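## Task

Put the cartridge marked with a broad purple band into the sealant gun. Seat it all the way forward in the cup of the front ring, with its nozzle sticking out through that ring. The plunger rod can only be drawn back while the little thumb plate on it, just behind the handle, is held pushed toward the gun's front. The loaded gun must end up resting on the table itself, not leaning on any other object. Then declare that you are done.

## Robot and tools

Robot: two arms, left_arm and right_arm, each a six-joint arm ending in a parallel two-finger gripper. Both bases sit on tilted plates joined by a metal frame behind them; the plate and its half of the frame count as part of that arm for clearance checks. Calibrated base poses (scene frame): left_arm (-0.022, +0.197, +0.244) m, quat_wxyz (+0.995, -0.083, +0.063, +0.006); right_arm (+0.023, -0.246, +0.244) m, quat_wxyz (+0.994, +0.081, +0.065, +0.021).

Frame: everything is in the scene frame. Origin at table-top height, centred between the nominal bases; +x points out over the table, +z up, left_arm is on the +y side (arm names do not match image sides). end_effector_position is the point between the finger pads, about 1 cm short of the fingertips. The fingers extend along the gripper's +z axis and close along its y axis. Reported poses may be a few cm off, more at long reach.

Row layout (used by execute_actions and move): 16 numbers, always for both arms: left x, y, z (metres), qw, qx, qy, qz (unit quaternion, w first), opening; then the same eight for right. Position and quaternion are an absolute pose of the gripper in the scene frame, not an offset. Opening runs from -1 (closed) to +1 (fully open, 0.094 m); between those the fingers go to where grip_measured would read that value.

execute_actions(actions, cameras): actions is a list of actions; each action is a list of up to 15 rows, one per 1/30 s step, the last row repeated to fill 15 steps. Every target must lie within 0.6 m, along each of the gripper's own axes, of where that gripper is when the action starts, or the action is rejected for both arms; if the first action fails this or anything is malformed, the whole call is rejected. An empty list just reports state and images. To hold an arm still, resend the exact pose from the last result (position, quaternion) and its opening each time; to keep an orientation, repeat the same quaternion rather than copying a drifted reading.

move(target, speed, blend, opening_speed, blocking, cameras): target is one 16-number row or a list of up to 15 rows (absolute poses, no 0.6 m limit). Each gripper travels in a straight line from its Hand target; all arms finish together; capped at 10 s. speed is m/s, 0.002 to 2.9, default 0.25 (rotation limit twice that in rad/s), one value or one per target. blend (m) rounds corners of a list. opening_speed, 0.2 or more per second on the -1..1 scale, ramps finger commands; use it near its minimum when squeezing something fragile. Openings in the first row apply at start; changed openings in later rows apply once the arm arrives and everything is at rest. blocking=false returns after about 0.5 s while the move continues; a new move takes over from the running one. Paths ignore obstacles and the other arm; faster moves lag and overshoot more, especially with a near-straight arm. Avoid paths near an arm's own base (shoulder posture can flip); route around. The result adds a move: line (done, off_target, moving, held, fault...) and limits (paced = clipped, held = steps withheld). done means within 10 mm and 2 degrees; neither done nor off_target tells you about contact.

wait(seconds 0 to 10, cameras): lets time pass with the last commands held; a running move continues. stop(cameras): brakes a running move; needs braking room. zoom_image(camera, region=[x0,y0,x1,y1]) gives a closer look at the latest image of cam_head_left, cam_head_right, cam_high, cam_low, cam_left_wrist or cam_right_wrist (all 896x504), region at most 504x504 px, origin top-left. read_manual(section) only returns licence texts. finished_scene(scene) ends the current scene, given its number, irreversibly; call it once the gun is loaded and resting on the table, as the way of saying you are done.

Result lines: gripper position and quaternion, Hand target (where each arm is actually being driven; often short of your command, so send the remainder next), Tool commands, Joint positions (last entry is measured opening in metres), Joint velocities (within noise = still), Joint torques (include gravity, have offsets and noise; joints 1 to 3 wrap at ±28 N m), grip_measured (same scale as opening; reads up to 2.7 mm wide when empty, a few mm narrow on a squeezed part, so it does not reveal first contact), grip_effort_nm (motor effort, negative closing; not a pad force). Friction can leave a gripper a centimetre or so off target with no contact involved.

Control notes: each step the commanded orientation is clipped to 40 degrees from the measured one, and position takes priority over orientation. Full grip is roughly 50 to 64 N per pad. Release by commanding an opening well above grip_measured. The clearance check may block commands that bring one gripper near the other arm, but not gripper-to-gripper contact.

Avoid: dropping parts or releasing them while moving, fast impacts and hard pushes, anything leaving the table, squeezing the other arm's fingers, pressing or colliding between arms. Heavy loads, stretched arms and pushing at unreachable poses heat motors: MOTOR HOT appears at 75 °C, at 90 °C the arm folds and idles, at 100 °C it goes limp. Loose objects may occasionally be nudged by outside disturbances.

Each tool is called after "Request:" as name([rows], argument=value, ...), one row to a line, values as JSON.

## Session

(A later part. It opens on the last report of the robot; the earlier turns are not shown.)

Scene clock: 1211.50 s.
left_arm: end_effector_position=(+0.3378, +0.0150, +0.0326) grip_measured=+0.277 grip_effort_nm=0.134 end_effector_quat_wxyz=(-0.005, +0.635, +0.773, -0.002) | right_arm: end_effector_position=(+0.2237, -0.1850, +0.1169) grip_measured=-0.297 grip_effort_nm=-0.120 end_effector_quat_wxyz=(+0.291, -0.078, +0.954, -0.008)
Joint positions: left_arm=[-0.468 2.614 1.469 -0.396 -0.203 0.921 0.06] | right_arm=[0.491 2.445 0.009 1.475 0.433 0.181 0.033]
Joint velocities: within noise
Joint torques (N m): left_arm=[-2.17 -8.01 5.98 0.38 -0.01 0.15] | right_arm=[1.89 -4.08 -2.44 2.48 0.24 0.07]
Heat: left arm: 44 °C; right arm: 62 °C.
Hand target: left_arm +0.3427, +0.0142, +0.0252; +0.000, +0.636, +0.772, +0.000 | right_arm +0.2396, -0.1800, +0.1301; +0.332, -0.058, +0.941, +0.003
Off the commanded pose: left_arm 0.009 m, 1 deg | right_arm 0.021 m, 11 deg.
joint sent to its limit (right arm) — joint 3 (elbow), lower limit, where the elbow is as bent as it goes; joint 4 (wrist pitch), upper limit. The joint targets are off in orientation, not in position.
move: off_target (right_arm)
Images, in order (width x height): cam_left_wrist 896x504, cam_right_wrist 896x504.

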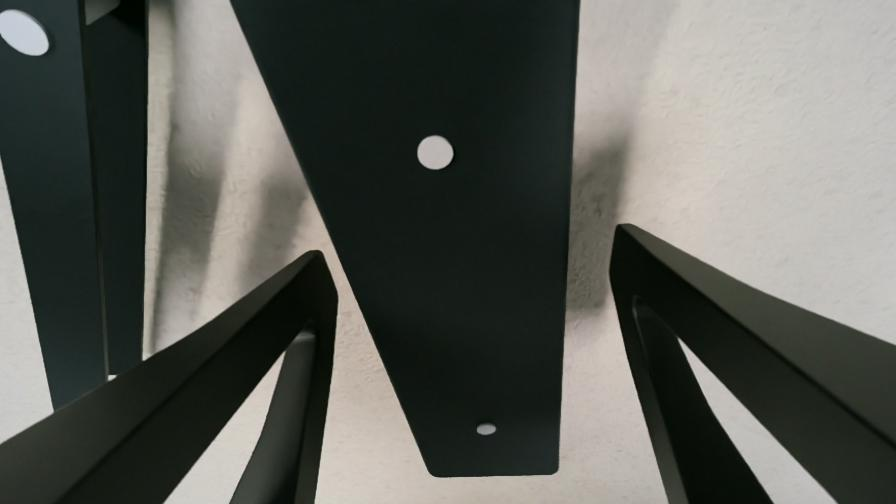

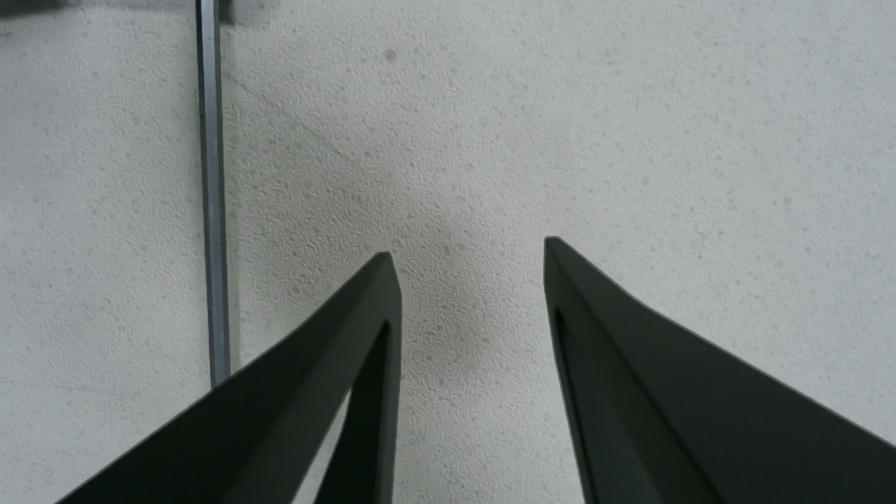

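Request:
move([
  [0.343, 0.012, 0.010, 0, 0.6361, 0.7716, 0, 0.28, 0.26, -0.16, 0.14, 0.30, -0.0665, 0.9515, 0.021, -0.3],
  [0.343, 0.012, 0.010, 0, 0.6361, 0.7716, 0, -0.5, 0.26, -0.13, 0.10, 0.30, -0.0665, 0.9515, 0.021, -0.3],
], speed=[0.08,0.08], opening_speed=1, cameras=["cam_left_wrist","cam_right_wrist"])

Scene clock: 1217.83 s.
left_arm: end_effector_position=(+0.3410, +0.0131, +0.0183) grip_measured=-0.162 grip_effort_nm=-1.028 end_effector_quat_wxyz=(-0.002, +0.634, +0.773, +0.002) | right_arm: end_effector_position=(+0.2567, -0.1330, +0.0981) grip_measured=-0.297 grip_effort_nm=-0.115 end_effector_quat_wxyz=(+0.288, -0.071, +0.955, +0.020)
Joint positions: left_arm=[-0.464 2.663 1.499 -0.369 -0.208 0.924 0.039] | right_arm=[0.584 2.364 0.236 1.143 0.436 0.29 0.033]
Joint velocities: left_arm=[within noise] | right_arm=[-0.002 -0.002 -0.002 -0.007 0.007 -0.168 0]
Joint torques (N m): left_arm=[-2.29 -8.05 5.55 0.36 0.01 0.14] | right_arm=[2.74 -5 -0.14 1.59 0.26 0.1]
Heat: left arm: 44 °C; right arm: 61 °C.
Hand target: left_arm +0.3428, +0.0121, +0.0102; +0.000, +0.636, +0.772, +0.000 | right_arm +0.2600, -0.1300, +0.1001; +0.300, -0.066, +0.952, +0.021
Off the commanded pose: left_arm 0.009 m, 0 deg | right_arm 0.005 m, 2 deg.
move: done
Images, in order (width x height): cam_left_wrist 896x504, cam_right_wrist 896x504.

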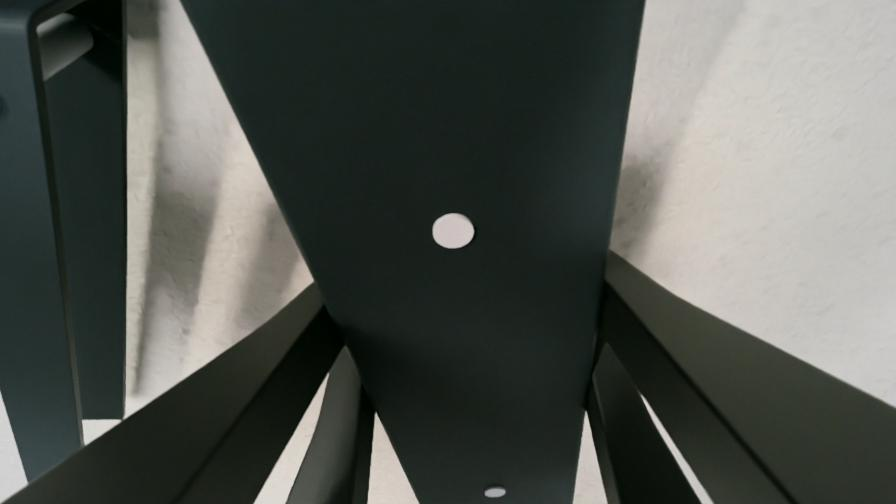

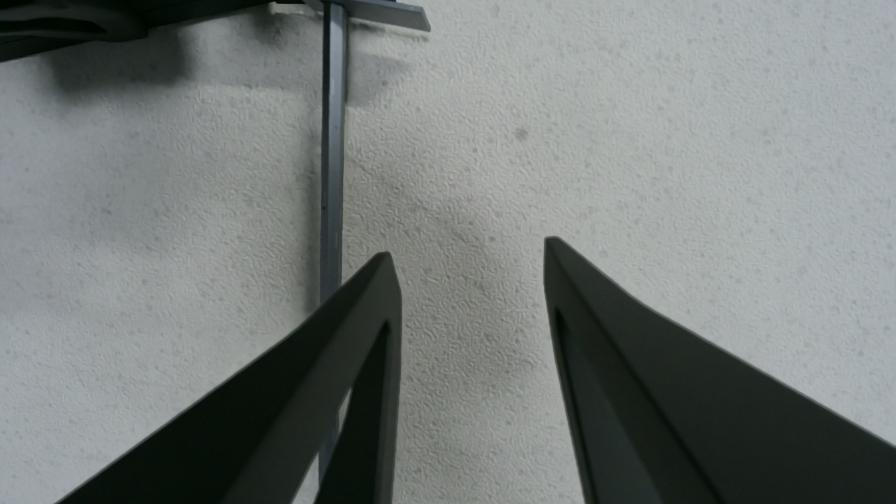

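Request:
move([
  [0.343, 0.012, 0.010, 0, 0.6361, 0.7716, 0, -0.5, 0.245, -0.083, 0.075, 0.2588, 0.0084, 0.9659, -0.0023, -0.3],
], speed=[0.12], cameras=["cam_left_wrist","cam_right_wrist"])

Scene clock: 1227.30 s.
left_arm: end_effector_position=(+0.3410, +0.0131, +0.0183) grip_measured=-0.162 grip_effort_nm=-1.028 end_effector_quat_wxyz=(-0.002, +0.634, +0.773, +0.002) | right_arm: end_effector_position=(+0.2453, -0.0827, +0.0755) grip_measured=-0.297 grip_effort_nm=-0.120 end_effector_quat_wxyz=(+0.253, +0.009, +0.967, +0.006)
Joint positions: left_arm=[-0.464 2.663 1.499 -0.369 -0.208 0.924 0.039] | right_arm=[0.812 2.404 0.474 0.724 0.566 0.723 0.033]
Joint velocities: within noise
Joint torques (N m): left_arm=[-2.26 -8.18 5.49 0.36 0.03 0.13] | right_arm=[2.92 -6.26 1.31 0.91 0.35 0.1]
Heat: left arm: 43 °C; right arm: 60 °C.
Hand target: left_arm +0.3428, +0.0121, +0.0102; +0.000, +0.636, +0.772, +0.000 | right_arm +0.2451, -0.0830, +0.0751; +0.259, +0.008, +0.966, -0.002
Off the commanded pose: left_arm 0.009 m, 0 deg | right_arm 0.001 m, 1 deg.
move: done
Images, in order (width x height): cam_left_wrist 896x504, cam_right_wrist 896x504.

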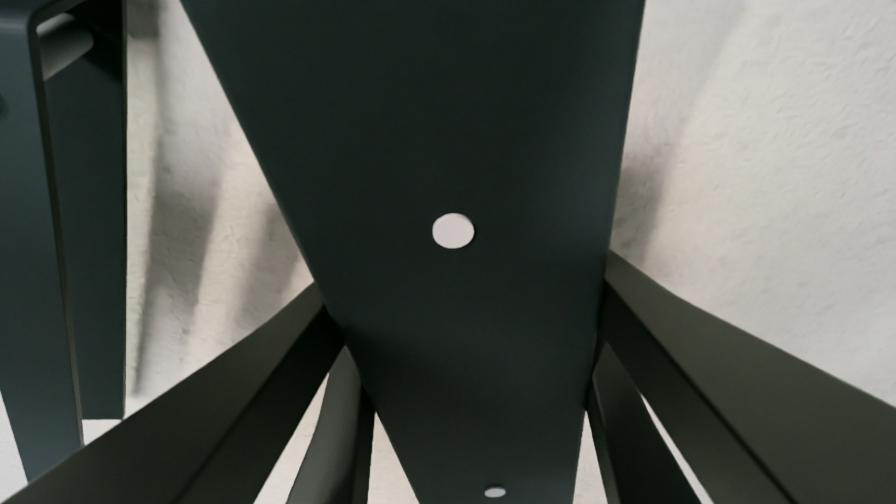

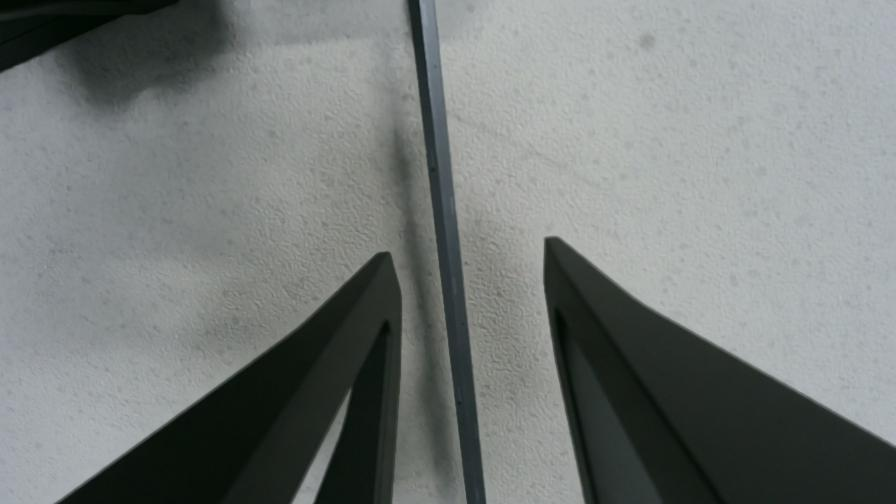

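Request:
move([
  [0.343, 0.012, 0.010, 0, 0.6361, 0.7716, 0, -0.5, 0.247, -0.0785, 0.024, 0.2588, 0.0084, 0.9659, -0.0023, -0.3],
  [0.343, 0.012, 0.010, 0, 0.6361, 0.7716, 0, -0.5, 0.247, -0.0785, 0.024, 0.2588, 0.0084, 0.9659, -0.0023, -1],
], speed=[0.08,0.05], opening_speed=0.7, cameras=["cam_right_wrist","cam_low"])

Request:
zoom_image(camera="cam_low", region=[420, 210, 640, 290])

Scene clock: 1232.97 s.
left_arm: end_effector_position=(+0.3410, +0.0131, +0.0183) grip_measured=-0.162 grip_effort_nm=-1.023 end_effector_quat_wxyz=(-0.002, +0.634, +0.773, +0.002) | right_arm: end_effector_position=(+0.2433, -0.0776, +0.0251) grip_measured=-0.874 grip_effort_nm=-0.999 end_effector_quat_wxyz=(+0.251, +0.001, +0.968, -0.003)
Joint positions: left_arm=[-0.464 2.663 1.499 -0.369 -0.208 0.924 0.039] | right_arm=[0.791 2.669 0.592 0.868 0.567 0.688 0.006]
Joint velocities: within noise
Joint torques (N m): left_arm=[-2.18 -8.12 5.56 0.35 0.03 0.18] | right_arm=[1.13 -6.58 0.18 1.25 0.24 -0.01]
Heat: left arm: 42 °C; right arm: 60 °C.
Hand target: left_arm +0.3428, +0.0121, +0.0102; +0.000, +0.636, +0.772, +0.000 | right_arm +0.2470, -0.0785, +0.0241; +0.259, +0.009, +0.966, -0.002
Off the commanded pose: left_arm 0.009 m, 0 deg | right_arm 0.004 m, 1 deg.
move: done
Images, in order (width x height): cam_low 896x504, cam_right_wrist 896x504.

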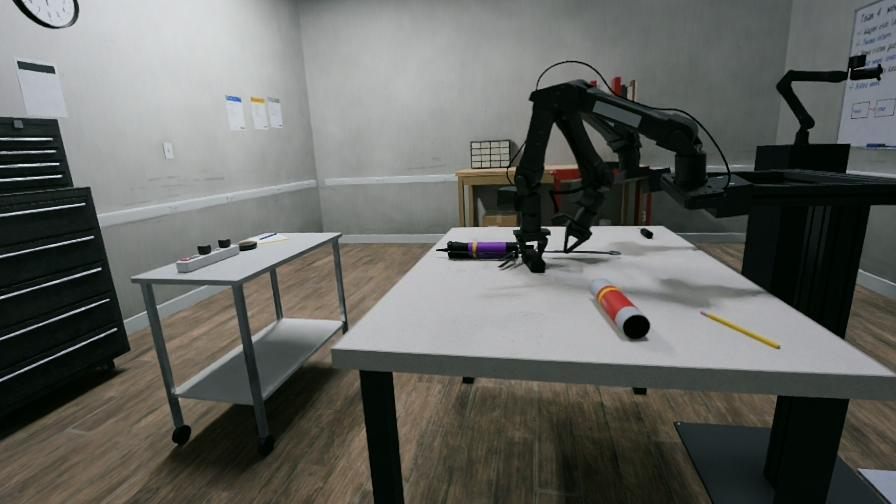

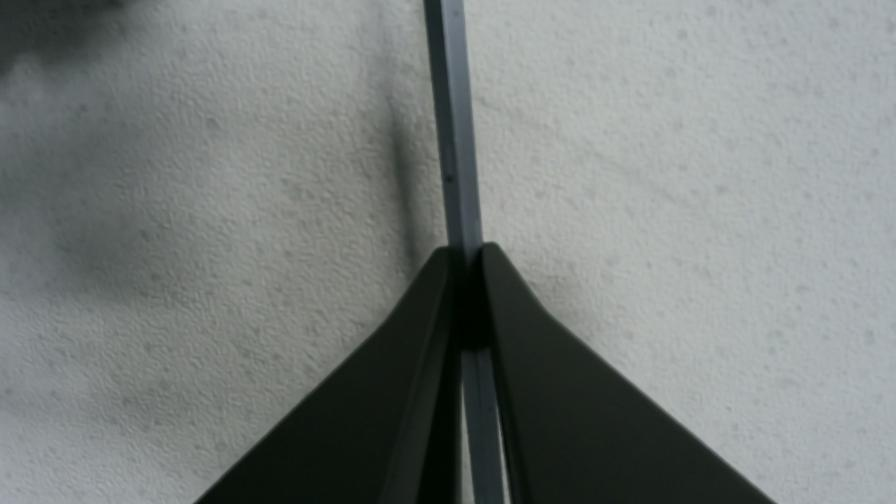

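Scaled by 2.291 from the camera's 896x504 image, which has a finer 1280x720 frame.

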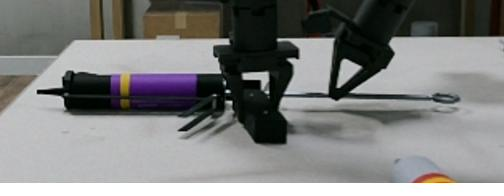

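Request:
move([
  [0.343, 0.012, 0.010, 0, 0.6361, 0.7716, 0, -0.5, 0.275, -0.0765, 0.024, 0.2588, 0.0084, 0.9659, -0.0023, -1],
], speed=[0.04], cameras=["cam_left_wrist","cam_right_wrist","cam_low"])

Request:
zoom_image(camera="cam_low", region=[420, 210, 640, 290])

Scene clock: 1238.50 s.
left_arm: end_effector_position=(+0.3528, +0.0127, +0.0188) grip_measured=-0.162 grip_effort_nm=-1.023 end_effector_quat_wxyz=(+0.015, +0.626, +0.780, +0.012) | right_arm: end_effector_position=(+0.2607, -0.0783, +0.0198) grip_measured=-0.874 grip_effort_nm=-1.004 end_effector_quat_wxyz=(+0.247, -0.005, +0.969, -0.004)
Joint positions: left_arm=[-0.458 2.663 1.505 -0.335 -0.219 0.918 0.039] | right_arm=[0.724 2.668 0.634 0.857 0.535 0.606 0.006]
Joint velocities: within noise
Joint torques (N m): left_arm=[-2.77 -8.25 5.11 0.12 0.13 0.25] | right_arm=[0.17 -9.43 1.61 0.95 0.24 -0.09]
Heat: left arm: 42 °C; right arm: 60 °C.
Hand target: left_arm +0.3429, +0.0122, +0.0103; +0.000, +0.636, +0.772, +0.000 | right_arm +0.2748, -0.0768, +0.0242; +0.259, +0.008, +0.966, -0.003
Off the commanded pose: left_arm 0.013 m, 3 deg | right_arm 0.015 m, 2 deg.
move: off_target (left_arm, right_arm)
Images, in order (width x height): cam_low 896x504, cam_left_wrist 896x504, cam_right_wrist 896x504.

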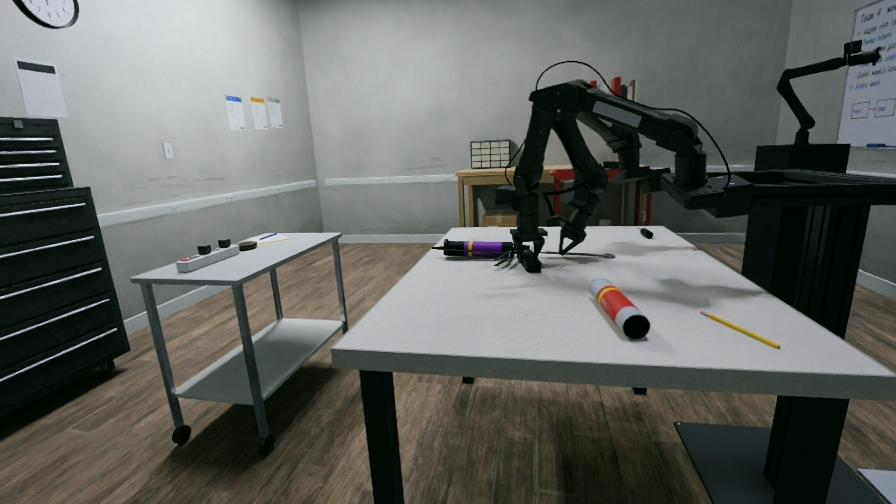

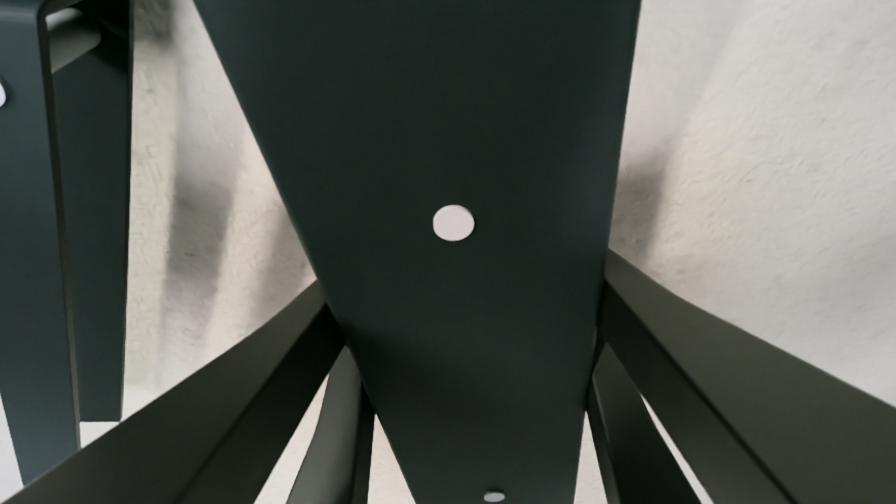

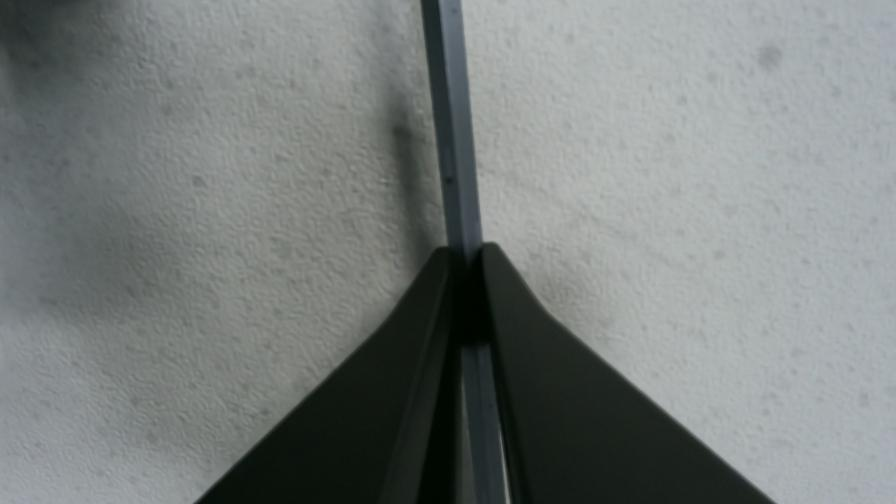

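Scaled by 2.291 from the camera's 896x504 image, which has a finer 1280x720 frame.

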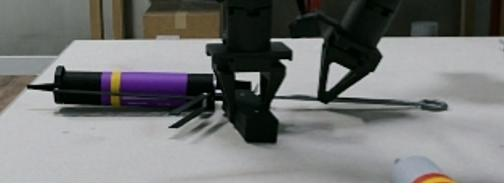

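Request:
move([
  [0.328, 0.010, 0.010, 0, 0.6361, 0.7716, 0, -0.5, 0.288, -0.0765, 0.030, 0.2588, 0.0084, 0.9659, -0.0023, -1],
], speed=[0.04], cameras=["cam_left_wrist","cam_right_wrist","cam_low"])

Request:
zoom_image(camera="cam_low", region=[420, 210, 560, 290])

Scene clock: 1241.77 s.
left_arm: end_effector_position=(+0.3524, +0.0129, +0.0166) grip_measured=-0.167 grip_effort_nm=-1.023 end_effector_quat_wxyz=(+0.023, +0.620, +0.784, +0.015) | right_arm: end_effector_position=(+0.2635, -0.0793, +0.0200) grip_measured=-0.875 grip_effort_nm=-1.004 end_effector_quat_wxyz=(+0.228, -0.012, +0.974, -0.004)
Joint positions: left_arm=[-0.458 2.661 1.483 -0.298 -0.223 0.906 0.039] | right_arm=[0.696 2.636 0.646 0.793 0.5 0.58 0.006]
Joint velocities: within noise
Joint torques (N m): left_arm=[-4.4 -9.52 1.13 0.21 0.15 0.11] | right_arm=[0.01 -10.3 2.1 1.12 0.45 -0.12]
Heat: left arm: 42 °C; right arm: 61 °C.
Hand target: left_arm +0.3284, +0.0107, +0.0102; +0.000, +0.636, +0.772, +0.000 | right_arm +0.2874, -0.0770, +0.0304; +0.259, +0.009, +0.966, -0.003
Off the commanded pose: left_arm 0.025 m, 4 deg | right_arm 0.027 m, 4 deg.
move: off_target (left_arm, right_arm)
Images, in order (width x height): cam_low 896x504, cam_left_wrist 896x504, cam_right_wrist 896x504.

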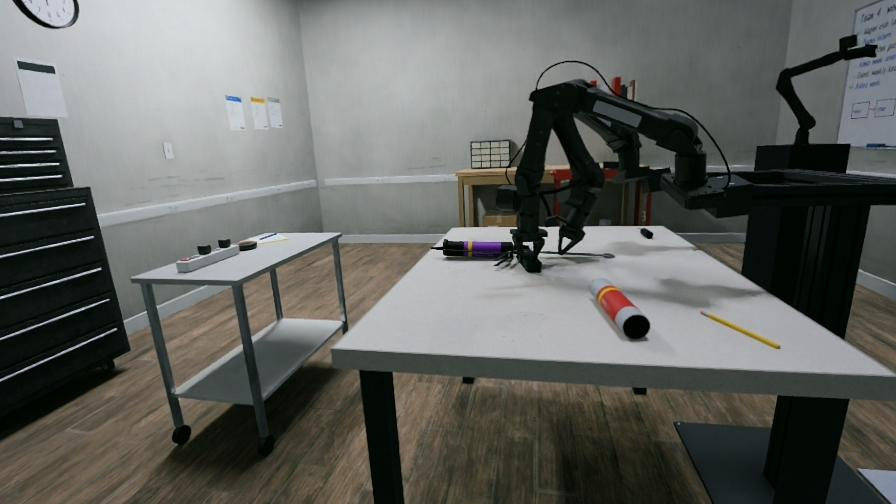

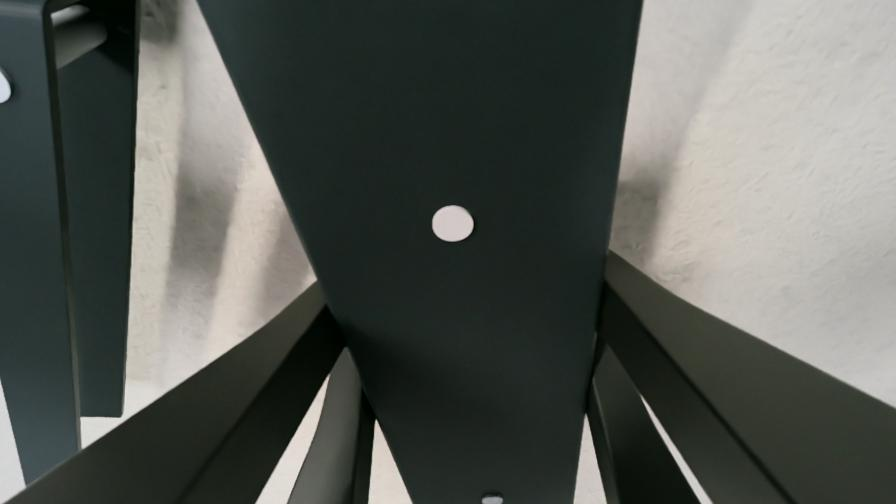

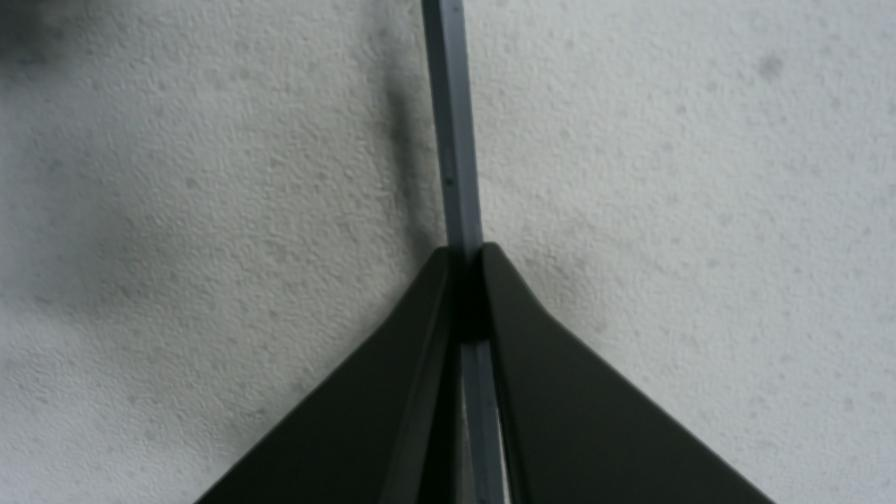

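Scaled by 3.600 from the camera's 896x504 image, which has a finer 1280x720 frame.

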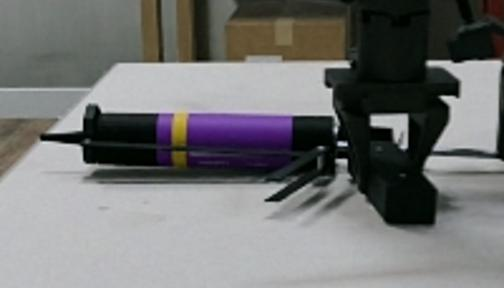

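Request:
move([
  [0.343, 0.012, 0.010, 0, 0.6361, 0.7716, 0, -0.5, 0.262, -0.078, 0.024, 0.2588, 0.0084, 0.9659, -0.0023, -0.3],
  [0.343, 0.012, 0.010, 0, 0.6361, 0.7716, 0, -0.5, 0.23, -0.15, 0.12, 0.2588, 0.0084, 0.9659, -0.0023, -0.3],
  [0.343, 0.012, 0.010, 0, 0.6361, 0.7716, 0, -0.5, 0.35, -0.30, 0.22, 0.0, 0.45, 0.893, 0, -0.3],
], speed=[0.05,0.15,0.25], cameras=["cam_right_wrist"])

Request:
move([
  [0.343, 0.012, 0.010, 0, 0.6361, 0.7716, 0, -0.5, 0.54, -0.14, 0.16, 0, 0.5764, 0.8171, 0, 0.9],
], speed=[0.25], cameras=["cam_right_wrist","cam_high"])

Scene clock: 1252.53 s.
left_arm: end_effector_position=(+0.3525, +0.0115, +0.0186) grip_measured=-0.168 grip_effort_nm=-1.023 end_effector_quat_wxyz=(+0.019, +0.622, +0.783, +0.007) | right_arm: end_effector_position=(+0.3471, -0.2987, +0.2187) grip_measured=-0.303 grip_effort_nm=0.154 end_effector_quat_wxyz=(+0.003, +0.444, +0.896, -0.001)
Joint positions: left_arm=[-0.456 2.661 1.5 -0.326 -0.208 0.911 0.039] | right_arm=[-0.124 1.732 1.047 -0.734 0.152 0.826 0.033]
Joint velocities: within noise
Joint torques (N m): left_arm=[-2.93 -8.12 5.48 0.07 0.03 0.29] | right_arm=[0.8 -6.9 7.31 0.04 -0.05 0.12]
Heat: left arm: 44 °C; right arm: 62 °C.
Hand target: left_arm +0.3430, +0.0121, +0.0104; +0.001, +0.636, +0.772, +0.000 | right_arm +0.3501, -0.3001, +0.2201; +0.000, +0.450, +0.893, +0.000
Off the commanded pose: left_arm 0.013 m, 3 deg | right_arm 0.003 m, 1 deg.
move: off_target (left_arm)
Images, in order (width x height): cam_right_wrist 896x504.

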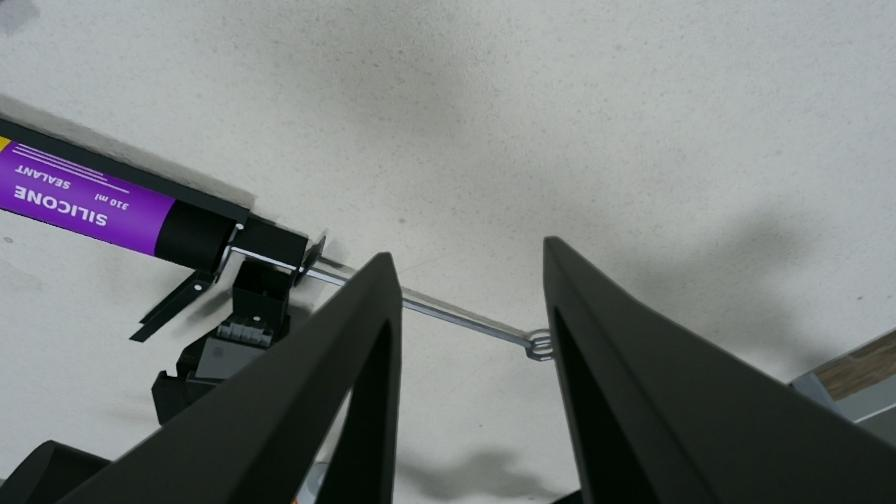

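Scene clock: 1254.70 s.
left_arm: end_effector_position=(+0.3525, +0.0115, +0.0186) grip_measured=-0.168 grip_effort_nm=-1.028 end_effector_quat_wxyz=(+0.019, +0.622, +0.783, +0.007) | right_arm: end_effector_position=(+0.5410, -0.1416, +0.1615) grip_measured=+0.897 grip_effort_nm=0.168 end_effector_quat_wxyz=(-0.002, +0.576, +0.817, +0.011)
Joint positions: left_arm=[-0.456 2.661 1.5 -0.326 -0.208 0.911 0.039] | right_arm=[0.191 2.675 2.353 -1.142 0.168 1.451 0.089]
Joint velocities: within noise
Joint torques (N m): left_arm=[-2.95 -8.12 5.39 0.07 0.01 0.32] | right_arm=[3.66 -12.7 8.54 0.01 0.18 0.12]
Heat: left arm: 45 °C; right arm: 62 °C.
Hand target: left_arm +0.3430, +0.0121, +0.0104; +0.001, +0.636, +0.772, +0.000 | right_arm +0.5399, -0.1400, +0.1600; +0.001, +0.576, +0.817, +0.001
Off the commanded pose: left_arm 0.013 m, 3 deg | right_arm 0.002 m, 1 deg.
move: off_target (left_arm)
Images, in order (width x height): cam_high 896x504, cam_right_wrist 896x504.

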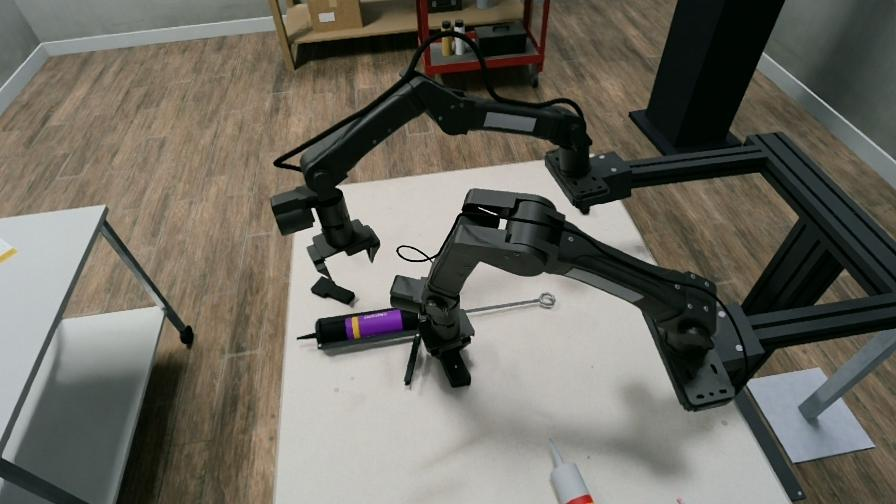

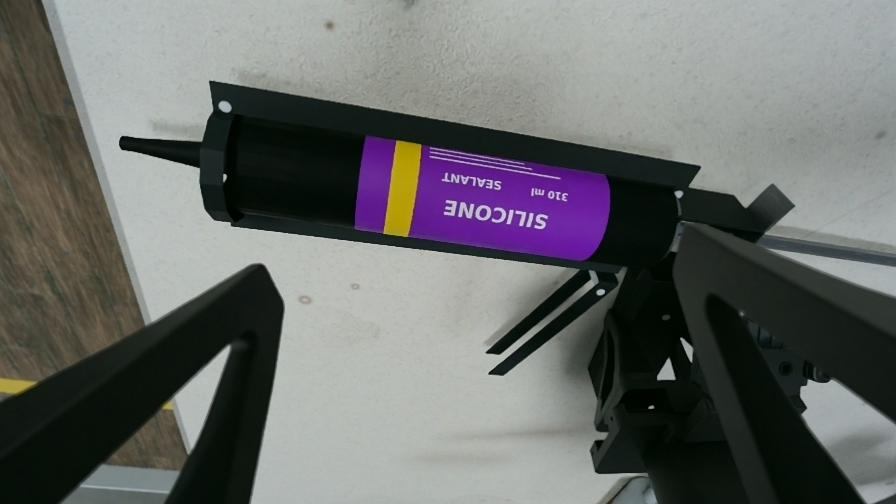

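Request:
zoom_image(camera="cam_right_wrist", region=[180, 60, 400, 250])

Request:
zoom_image(camera="cam_right_wrist", region=[580, 130, 820, 290])

Scaled by 2.291 from the camera's 896x504 image, which has a finer 1280x720 frame.

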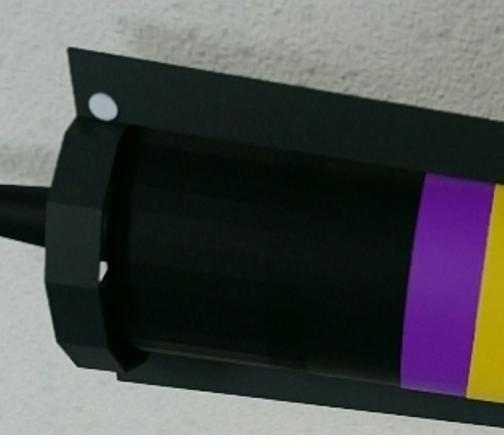

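Scaled by 2.100 from the camera's 896x504 image, which has a finer 1280x720 frame.

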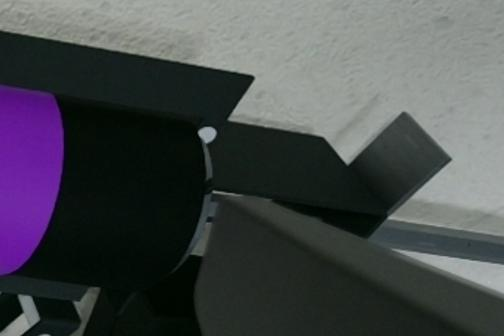

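Request:
move([
  [0.310, 0.010, 0.012, 0, 0.6361, 0.7716, 0, -0.5, 0.50, -0.14, 0.16, 0, 0.3, 0.954, 0, 0.9],
  [0.310, 0.010, 0.012, 0, 0.6361, 0.7716, 0, -0.5, 0.43, -0.07, 0.14, 0, -0.0671, 0.9977, 0, 1],
], speed=[0.1,0.15], cameras=["cam_left_wrist","cam_right_wrist","cam_high","cam_low"])

Scene clock: 1275.03 s.
left_arm: end_effector_position=(+0.3393, +0.0114, +0.0163) grip_measured=-0.169 grip_effort_nm=-1.033 end_effector_quat_wxyz=(+0.032, +0.621, +0.783, +0.016) | right_arm: end_effector_position=(+0.4481, -0.1065, +0.1291) grip_measured=+0.897 grip_effort_nm=0.168 end_effector_quat_wxyz=(-0.033, +0.102, +0.994, -0.008)
Joint positions: left_arm=[-0.474 2.636 1.4 -0.226 -0.222 0.898 0.039] | right_arm=[0.302 2.477 1.771 -0.86 0.181 0.554 0.089]
Joint velocities: within noise
Joint torques (N m): left_arm=[-4.53 -9.46 0.75 0.03 0.12 0.01] | right_arm=[4.12 -16.72 5 0.31 0.18 -0.05]
Heat: left arm: 45 °C; right arm: 71 °C.
Hand target: left_arm +0.3116, +0.0116, +0.0121; +0.000, +0.636, +0.772, +0.001 | right_arm +0.4605, -0.1010, +0.1490; -0.002, +0.098, +0.995, -0.001
Tool commands: left_gripper/opening=-0.5 right_gripper/opening=+0.9
Off the commanded pose: left_arm 0.030 m, 5 deg | right_arm 0.042 m, 20 deg.
move: held (left_arm, right_arm; a check stopped the path); path passed 1 of 2 targets; target 2's new opening was not sent; limits=held
pose unreachable (left arm): on one or more control steps of this call, first in action 0 (counted from 0), this arm could not follow its commanded pose, so it was not sent that pose on those steps. It may still have moved: this result reports where it is.
cause: moving toward the commanded pose would bring a part of the arm too close to another arm (this arm's wrist (the part past joint 4) and the right arm's fingers, where that arm would come to rest).
pose unreachable (right arm): on one or more control steps of this call, first in action 0 (counted from 0), this arm could not follow its commanded pose, so it was not sent that pose on those steps. On the call's last step it was still not sent that pose. It may still have moved: this result reports where it is.
cause: moving toward the commanded pose would bring a part of the arm too close to another arm (this arm's fingers and the left arm's wrist (the part past joint 4), where that arm would come to rest).
Images, in order (width x height): cam_high 896x504, cam_low 896x504, cam_left_wrist 896x504, cam_right_wrist 896x504.

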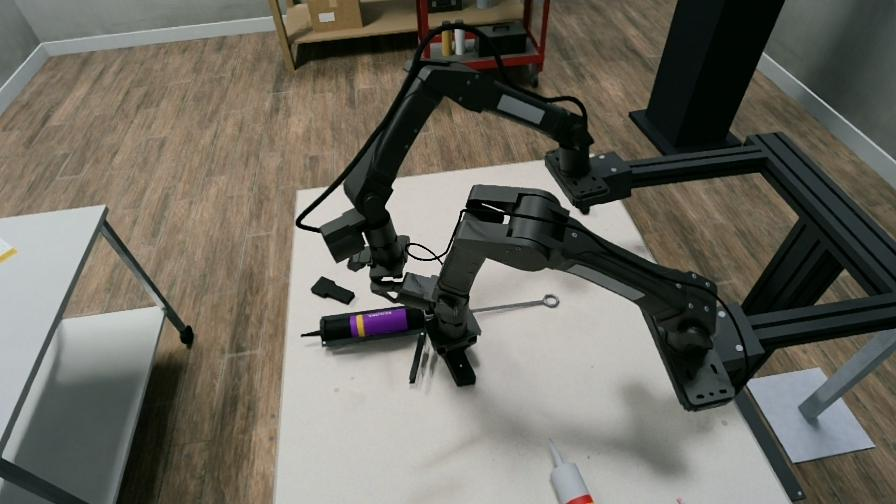

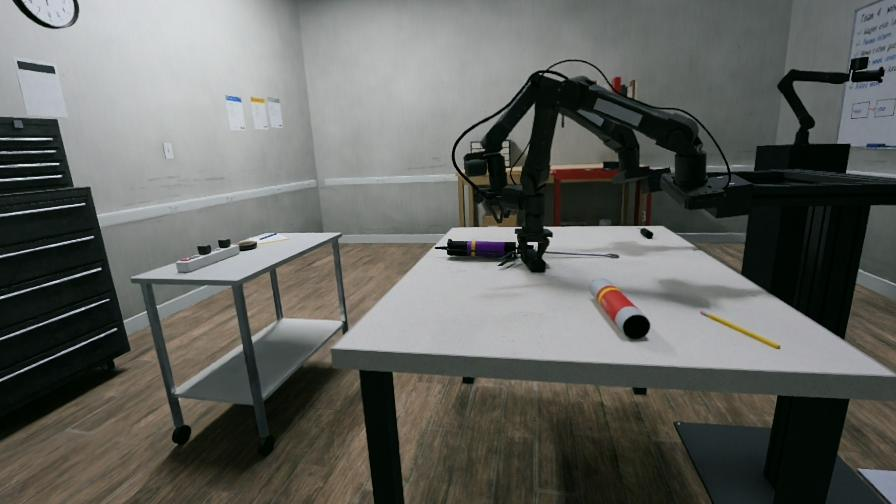

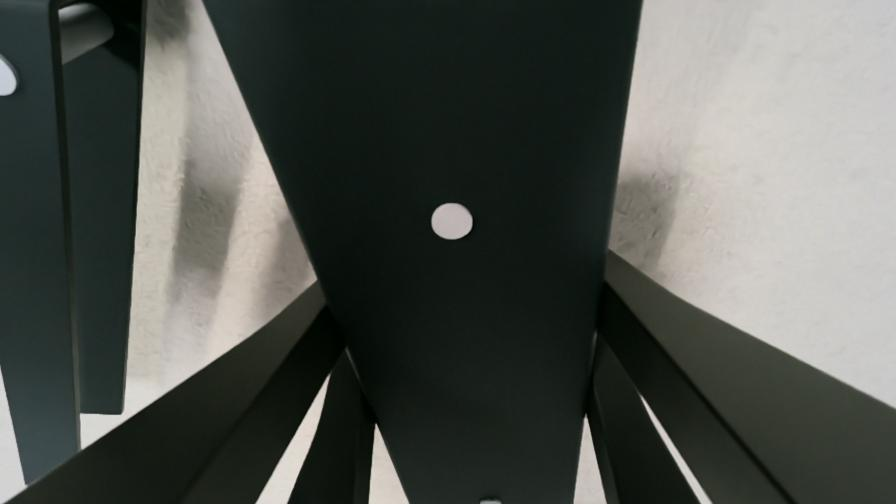

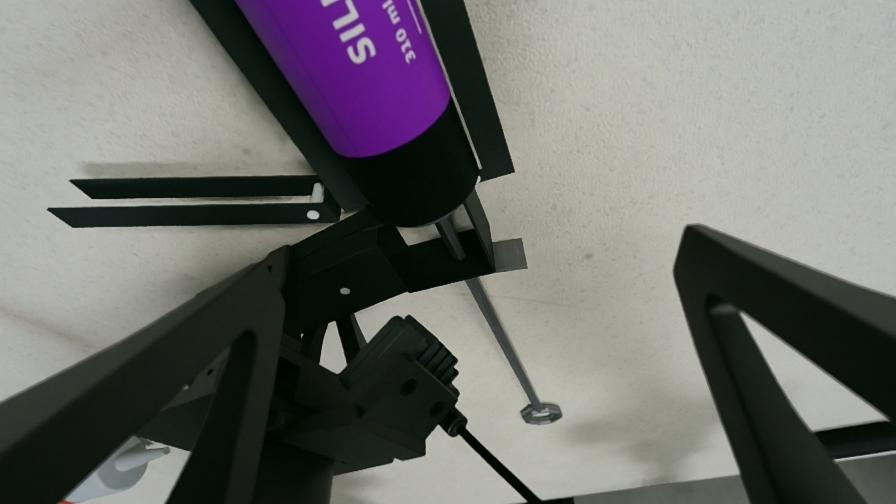

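Request:
move([
  [0.335, 0.012, 0.014, 0, 0.6361, 0.7716, 0, 0.2, 0.40, -0.22, 0.20, 0, 0.098, 0.995, 0, 0.9],
  [0.325, 0.03, 0.14, 0, 0.6361, 0.7716, 0, 0.2, 0.30, -0.25, 0.22, 0, -0.0671, 0.9977, 0, 0.9],
  [0.25, 0.0, 0.13, 0.4174, -0.1418, 0.8951, 0.0661, -0.3, 0.30, -0.25, 0.22, 0, -0.0671, 0.9977, 0, 0.9],
], speed=[0.1,0.15,0.25], cameras=["cam_left_wrist","cam_right_wrist","cam_high"])

Scene clock: 1280.43 s.
left_arm: end_effector_position=(+0.3283, +0.0154, +0.0133) grip_measured=+0.197 grip_effort_nm=0.134 end_effector_quat_wxyz=(+0.018, +0.624, +0.781, +0.013) | right_arm: end_effector_position=(+0.4393, -0.1243, +0.1431) grip_measured=+0.897 grip_effort_nm=0.164 end_effector_quat_wxyz=(-0.032, +0.101, +0.994, -0.008)
Joint positions: left_arm=[-0.475 2.636 1.378 -0.232 -0.221 0.898 0.056] | right_arm=[0.277 2.39 1.676 -0.845 0.182 0.527 0.089]
Joint velocities: within noise
Joint torques (N m): left_arm=[-4.26 -9.48 2.47 0.04 0.1 0.05] | right_arm=[2.37 -15.35 4.88 0.28 0.12 -0.05]
Heat: left arm: 45 °C; right arm: 74 °C.
Hand target: left_arm +0.3118, +0.0119, +0.0121; +0.000, +0.636, +0.772, +0.001 | right_arm +0.4504, -0.1268, +0.1568; -0.008, +0.105, +0.994, -0.005
Tool commands: left_gripper/opening=+0.2 right_gripper/opening=+0.9
Off the commanded pose: left_arm 0.141 m, 104 deg | right_arm 0.203 m, 20 deg.
held back during your reply time or a wait (right arm), on 90 control steps: a part of the arm was too close to another arm, or the arm's last command would have brought one too close.
led back after a hold (right arm): the arm was led back toward your command in small steps, so it may still be short of it.
move: held (left_arm; a check stopped the path), off_target (right_arm; braked when a check withheld steps of left_arm); path passed 0 of 3 targets; target 3's new opening was not sent; limits=held
pose unreachable (left arm): on one or more control steps of this call, first in action 0 (counted from 0), this arm could not follow its commanded pose, so it was not sent that pose on those steps. It may still have moved: this result reports where it is.
cause: moving toward the commanded pose would bring a part of the arm too close to another arm (this arm's wrist (the part past joint 4) and the right arm's fingers, where that arm would come to rest).
pose unreachable (right arm): on one or more control steps of this call, first in action 0 (counted from 0), this arm could not follow its commanded pose, so it was not sent that pose on those steps. It may still have moved: this result reports where it is.
cause: moving toward the commanded pose would bring a part of the arm too close to another arm (this arm's fingers and the left arm's wrist (the part past joint 4), where that arm would come to rest).
Images, in order (width x height): cam_high 896x504, cam_left_wrist 896x504, cam_right_wrist 896x504.

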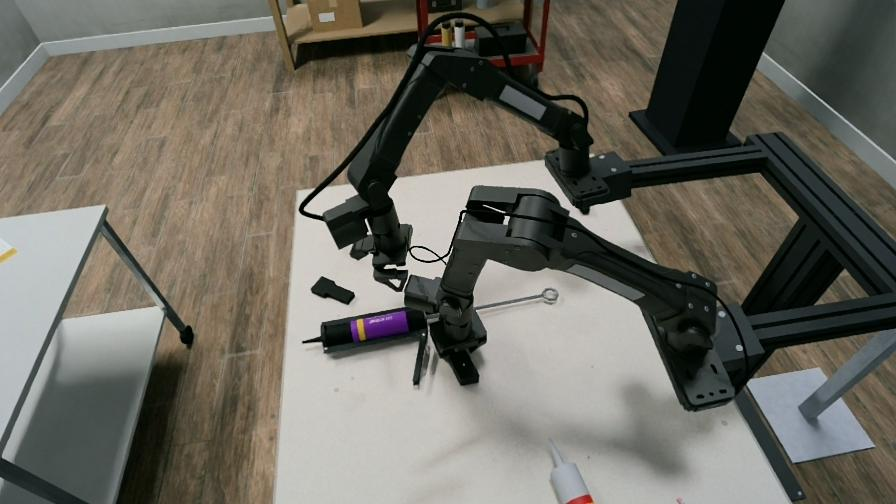

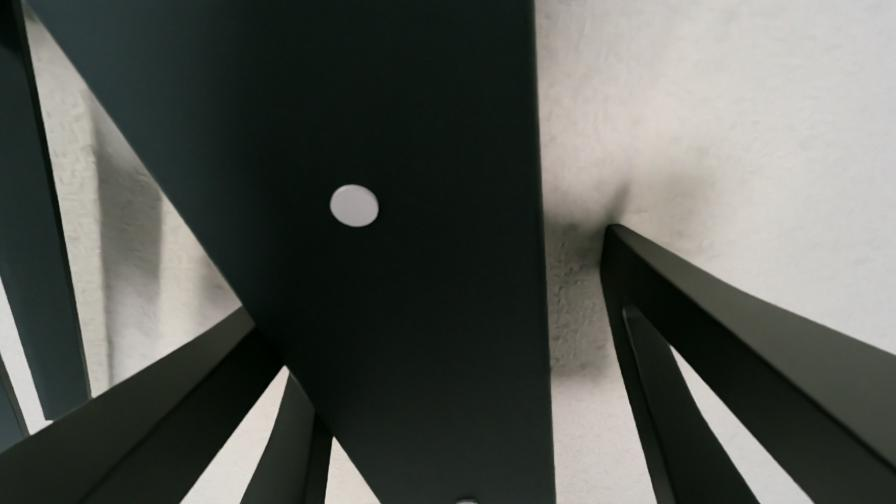

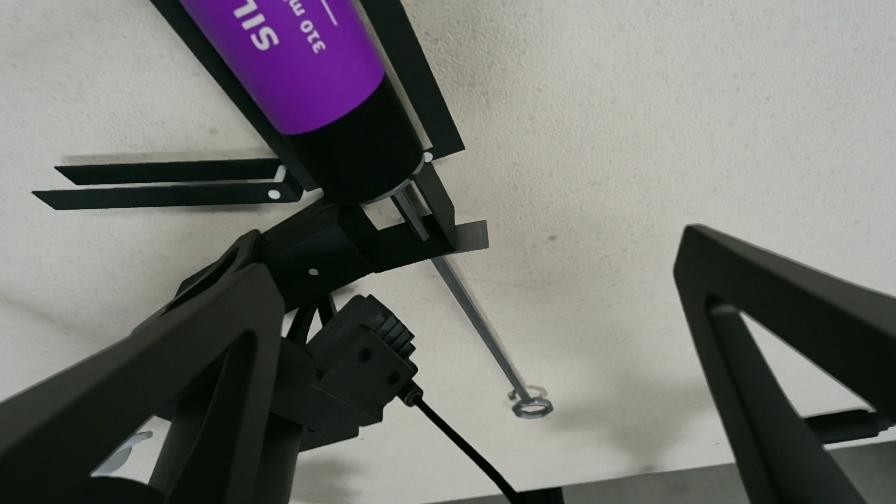

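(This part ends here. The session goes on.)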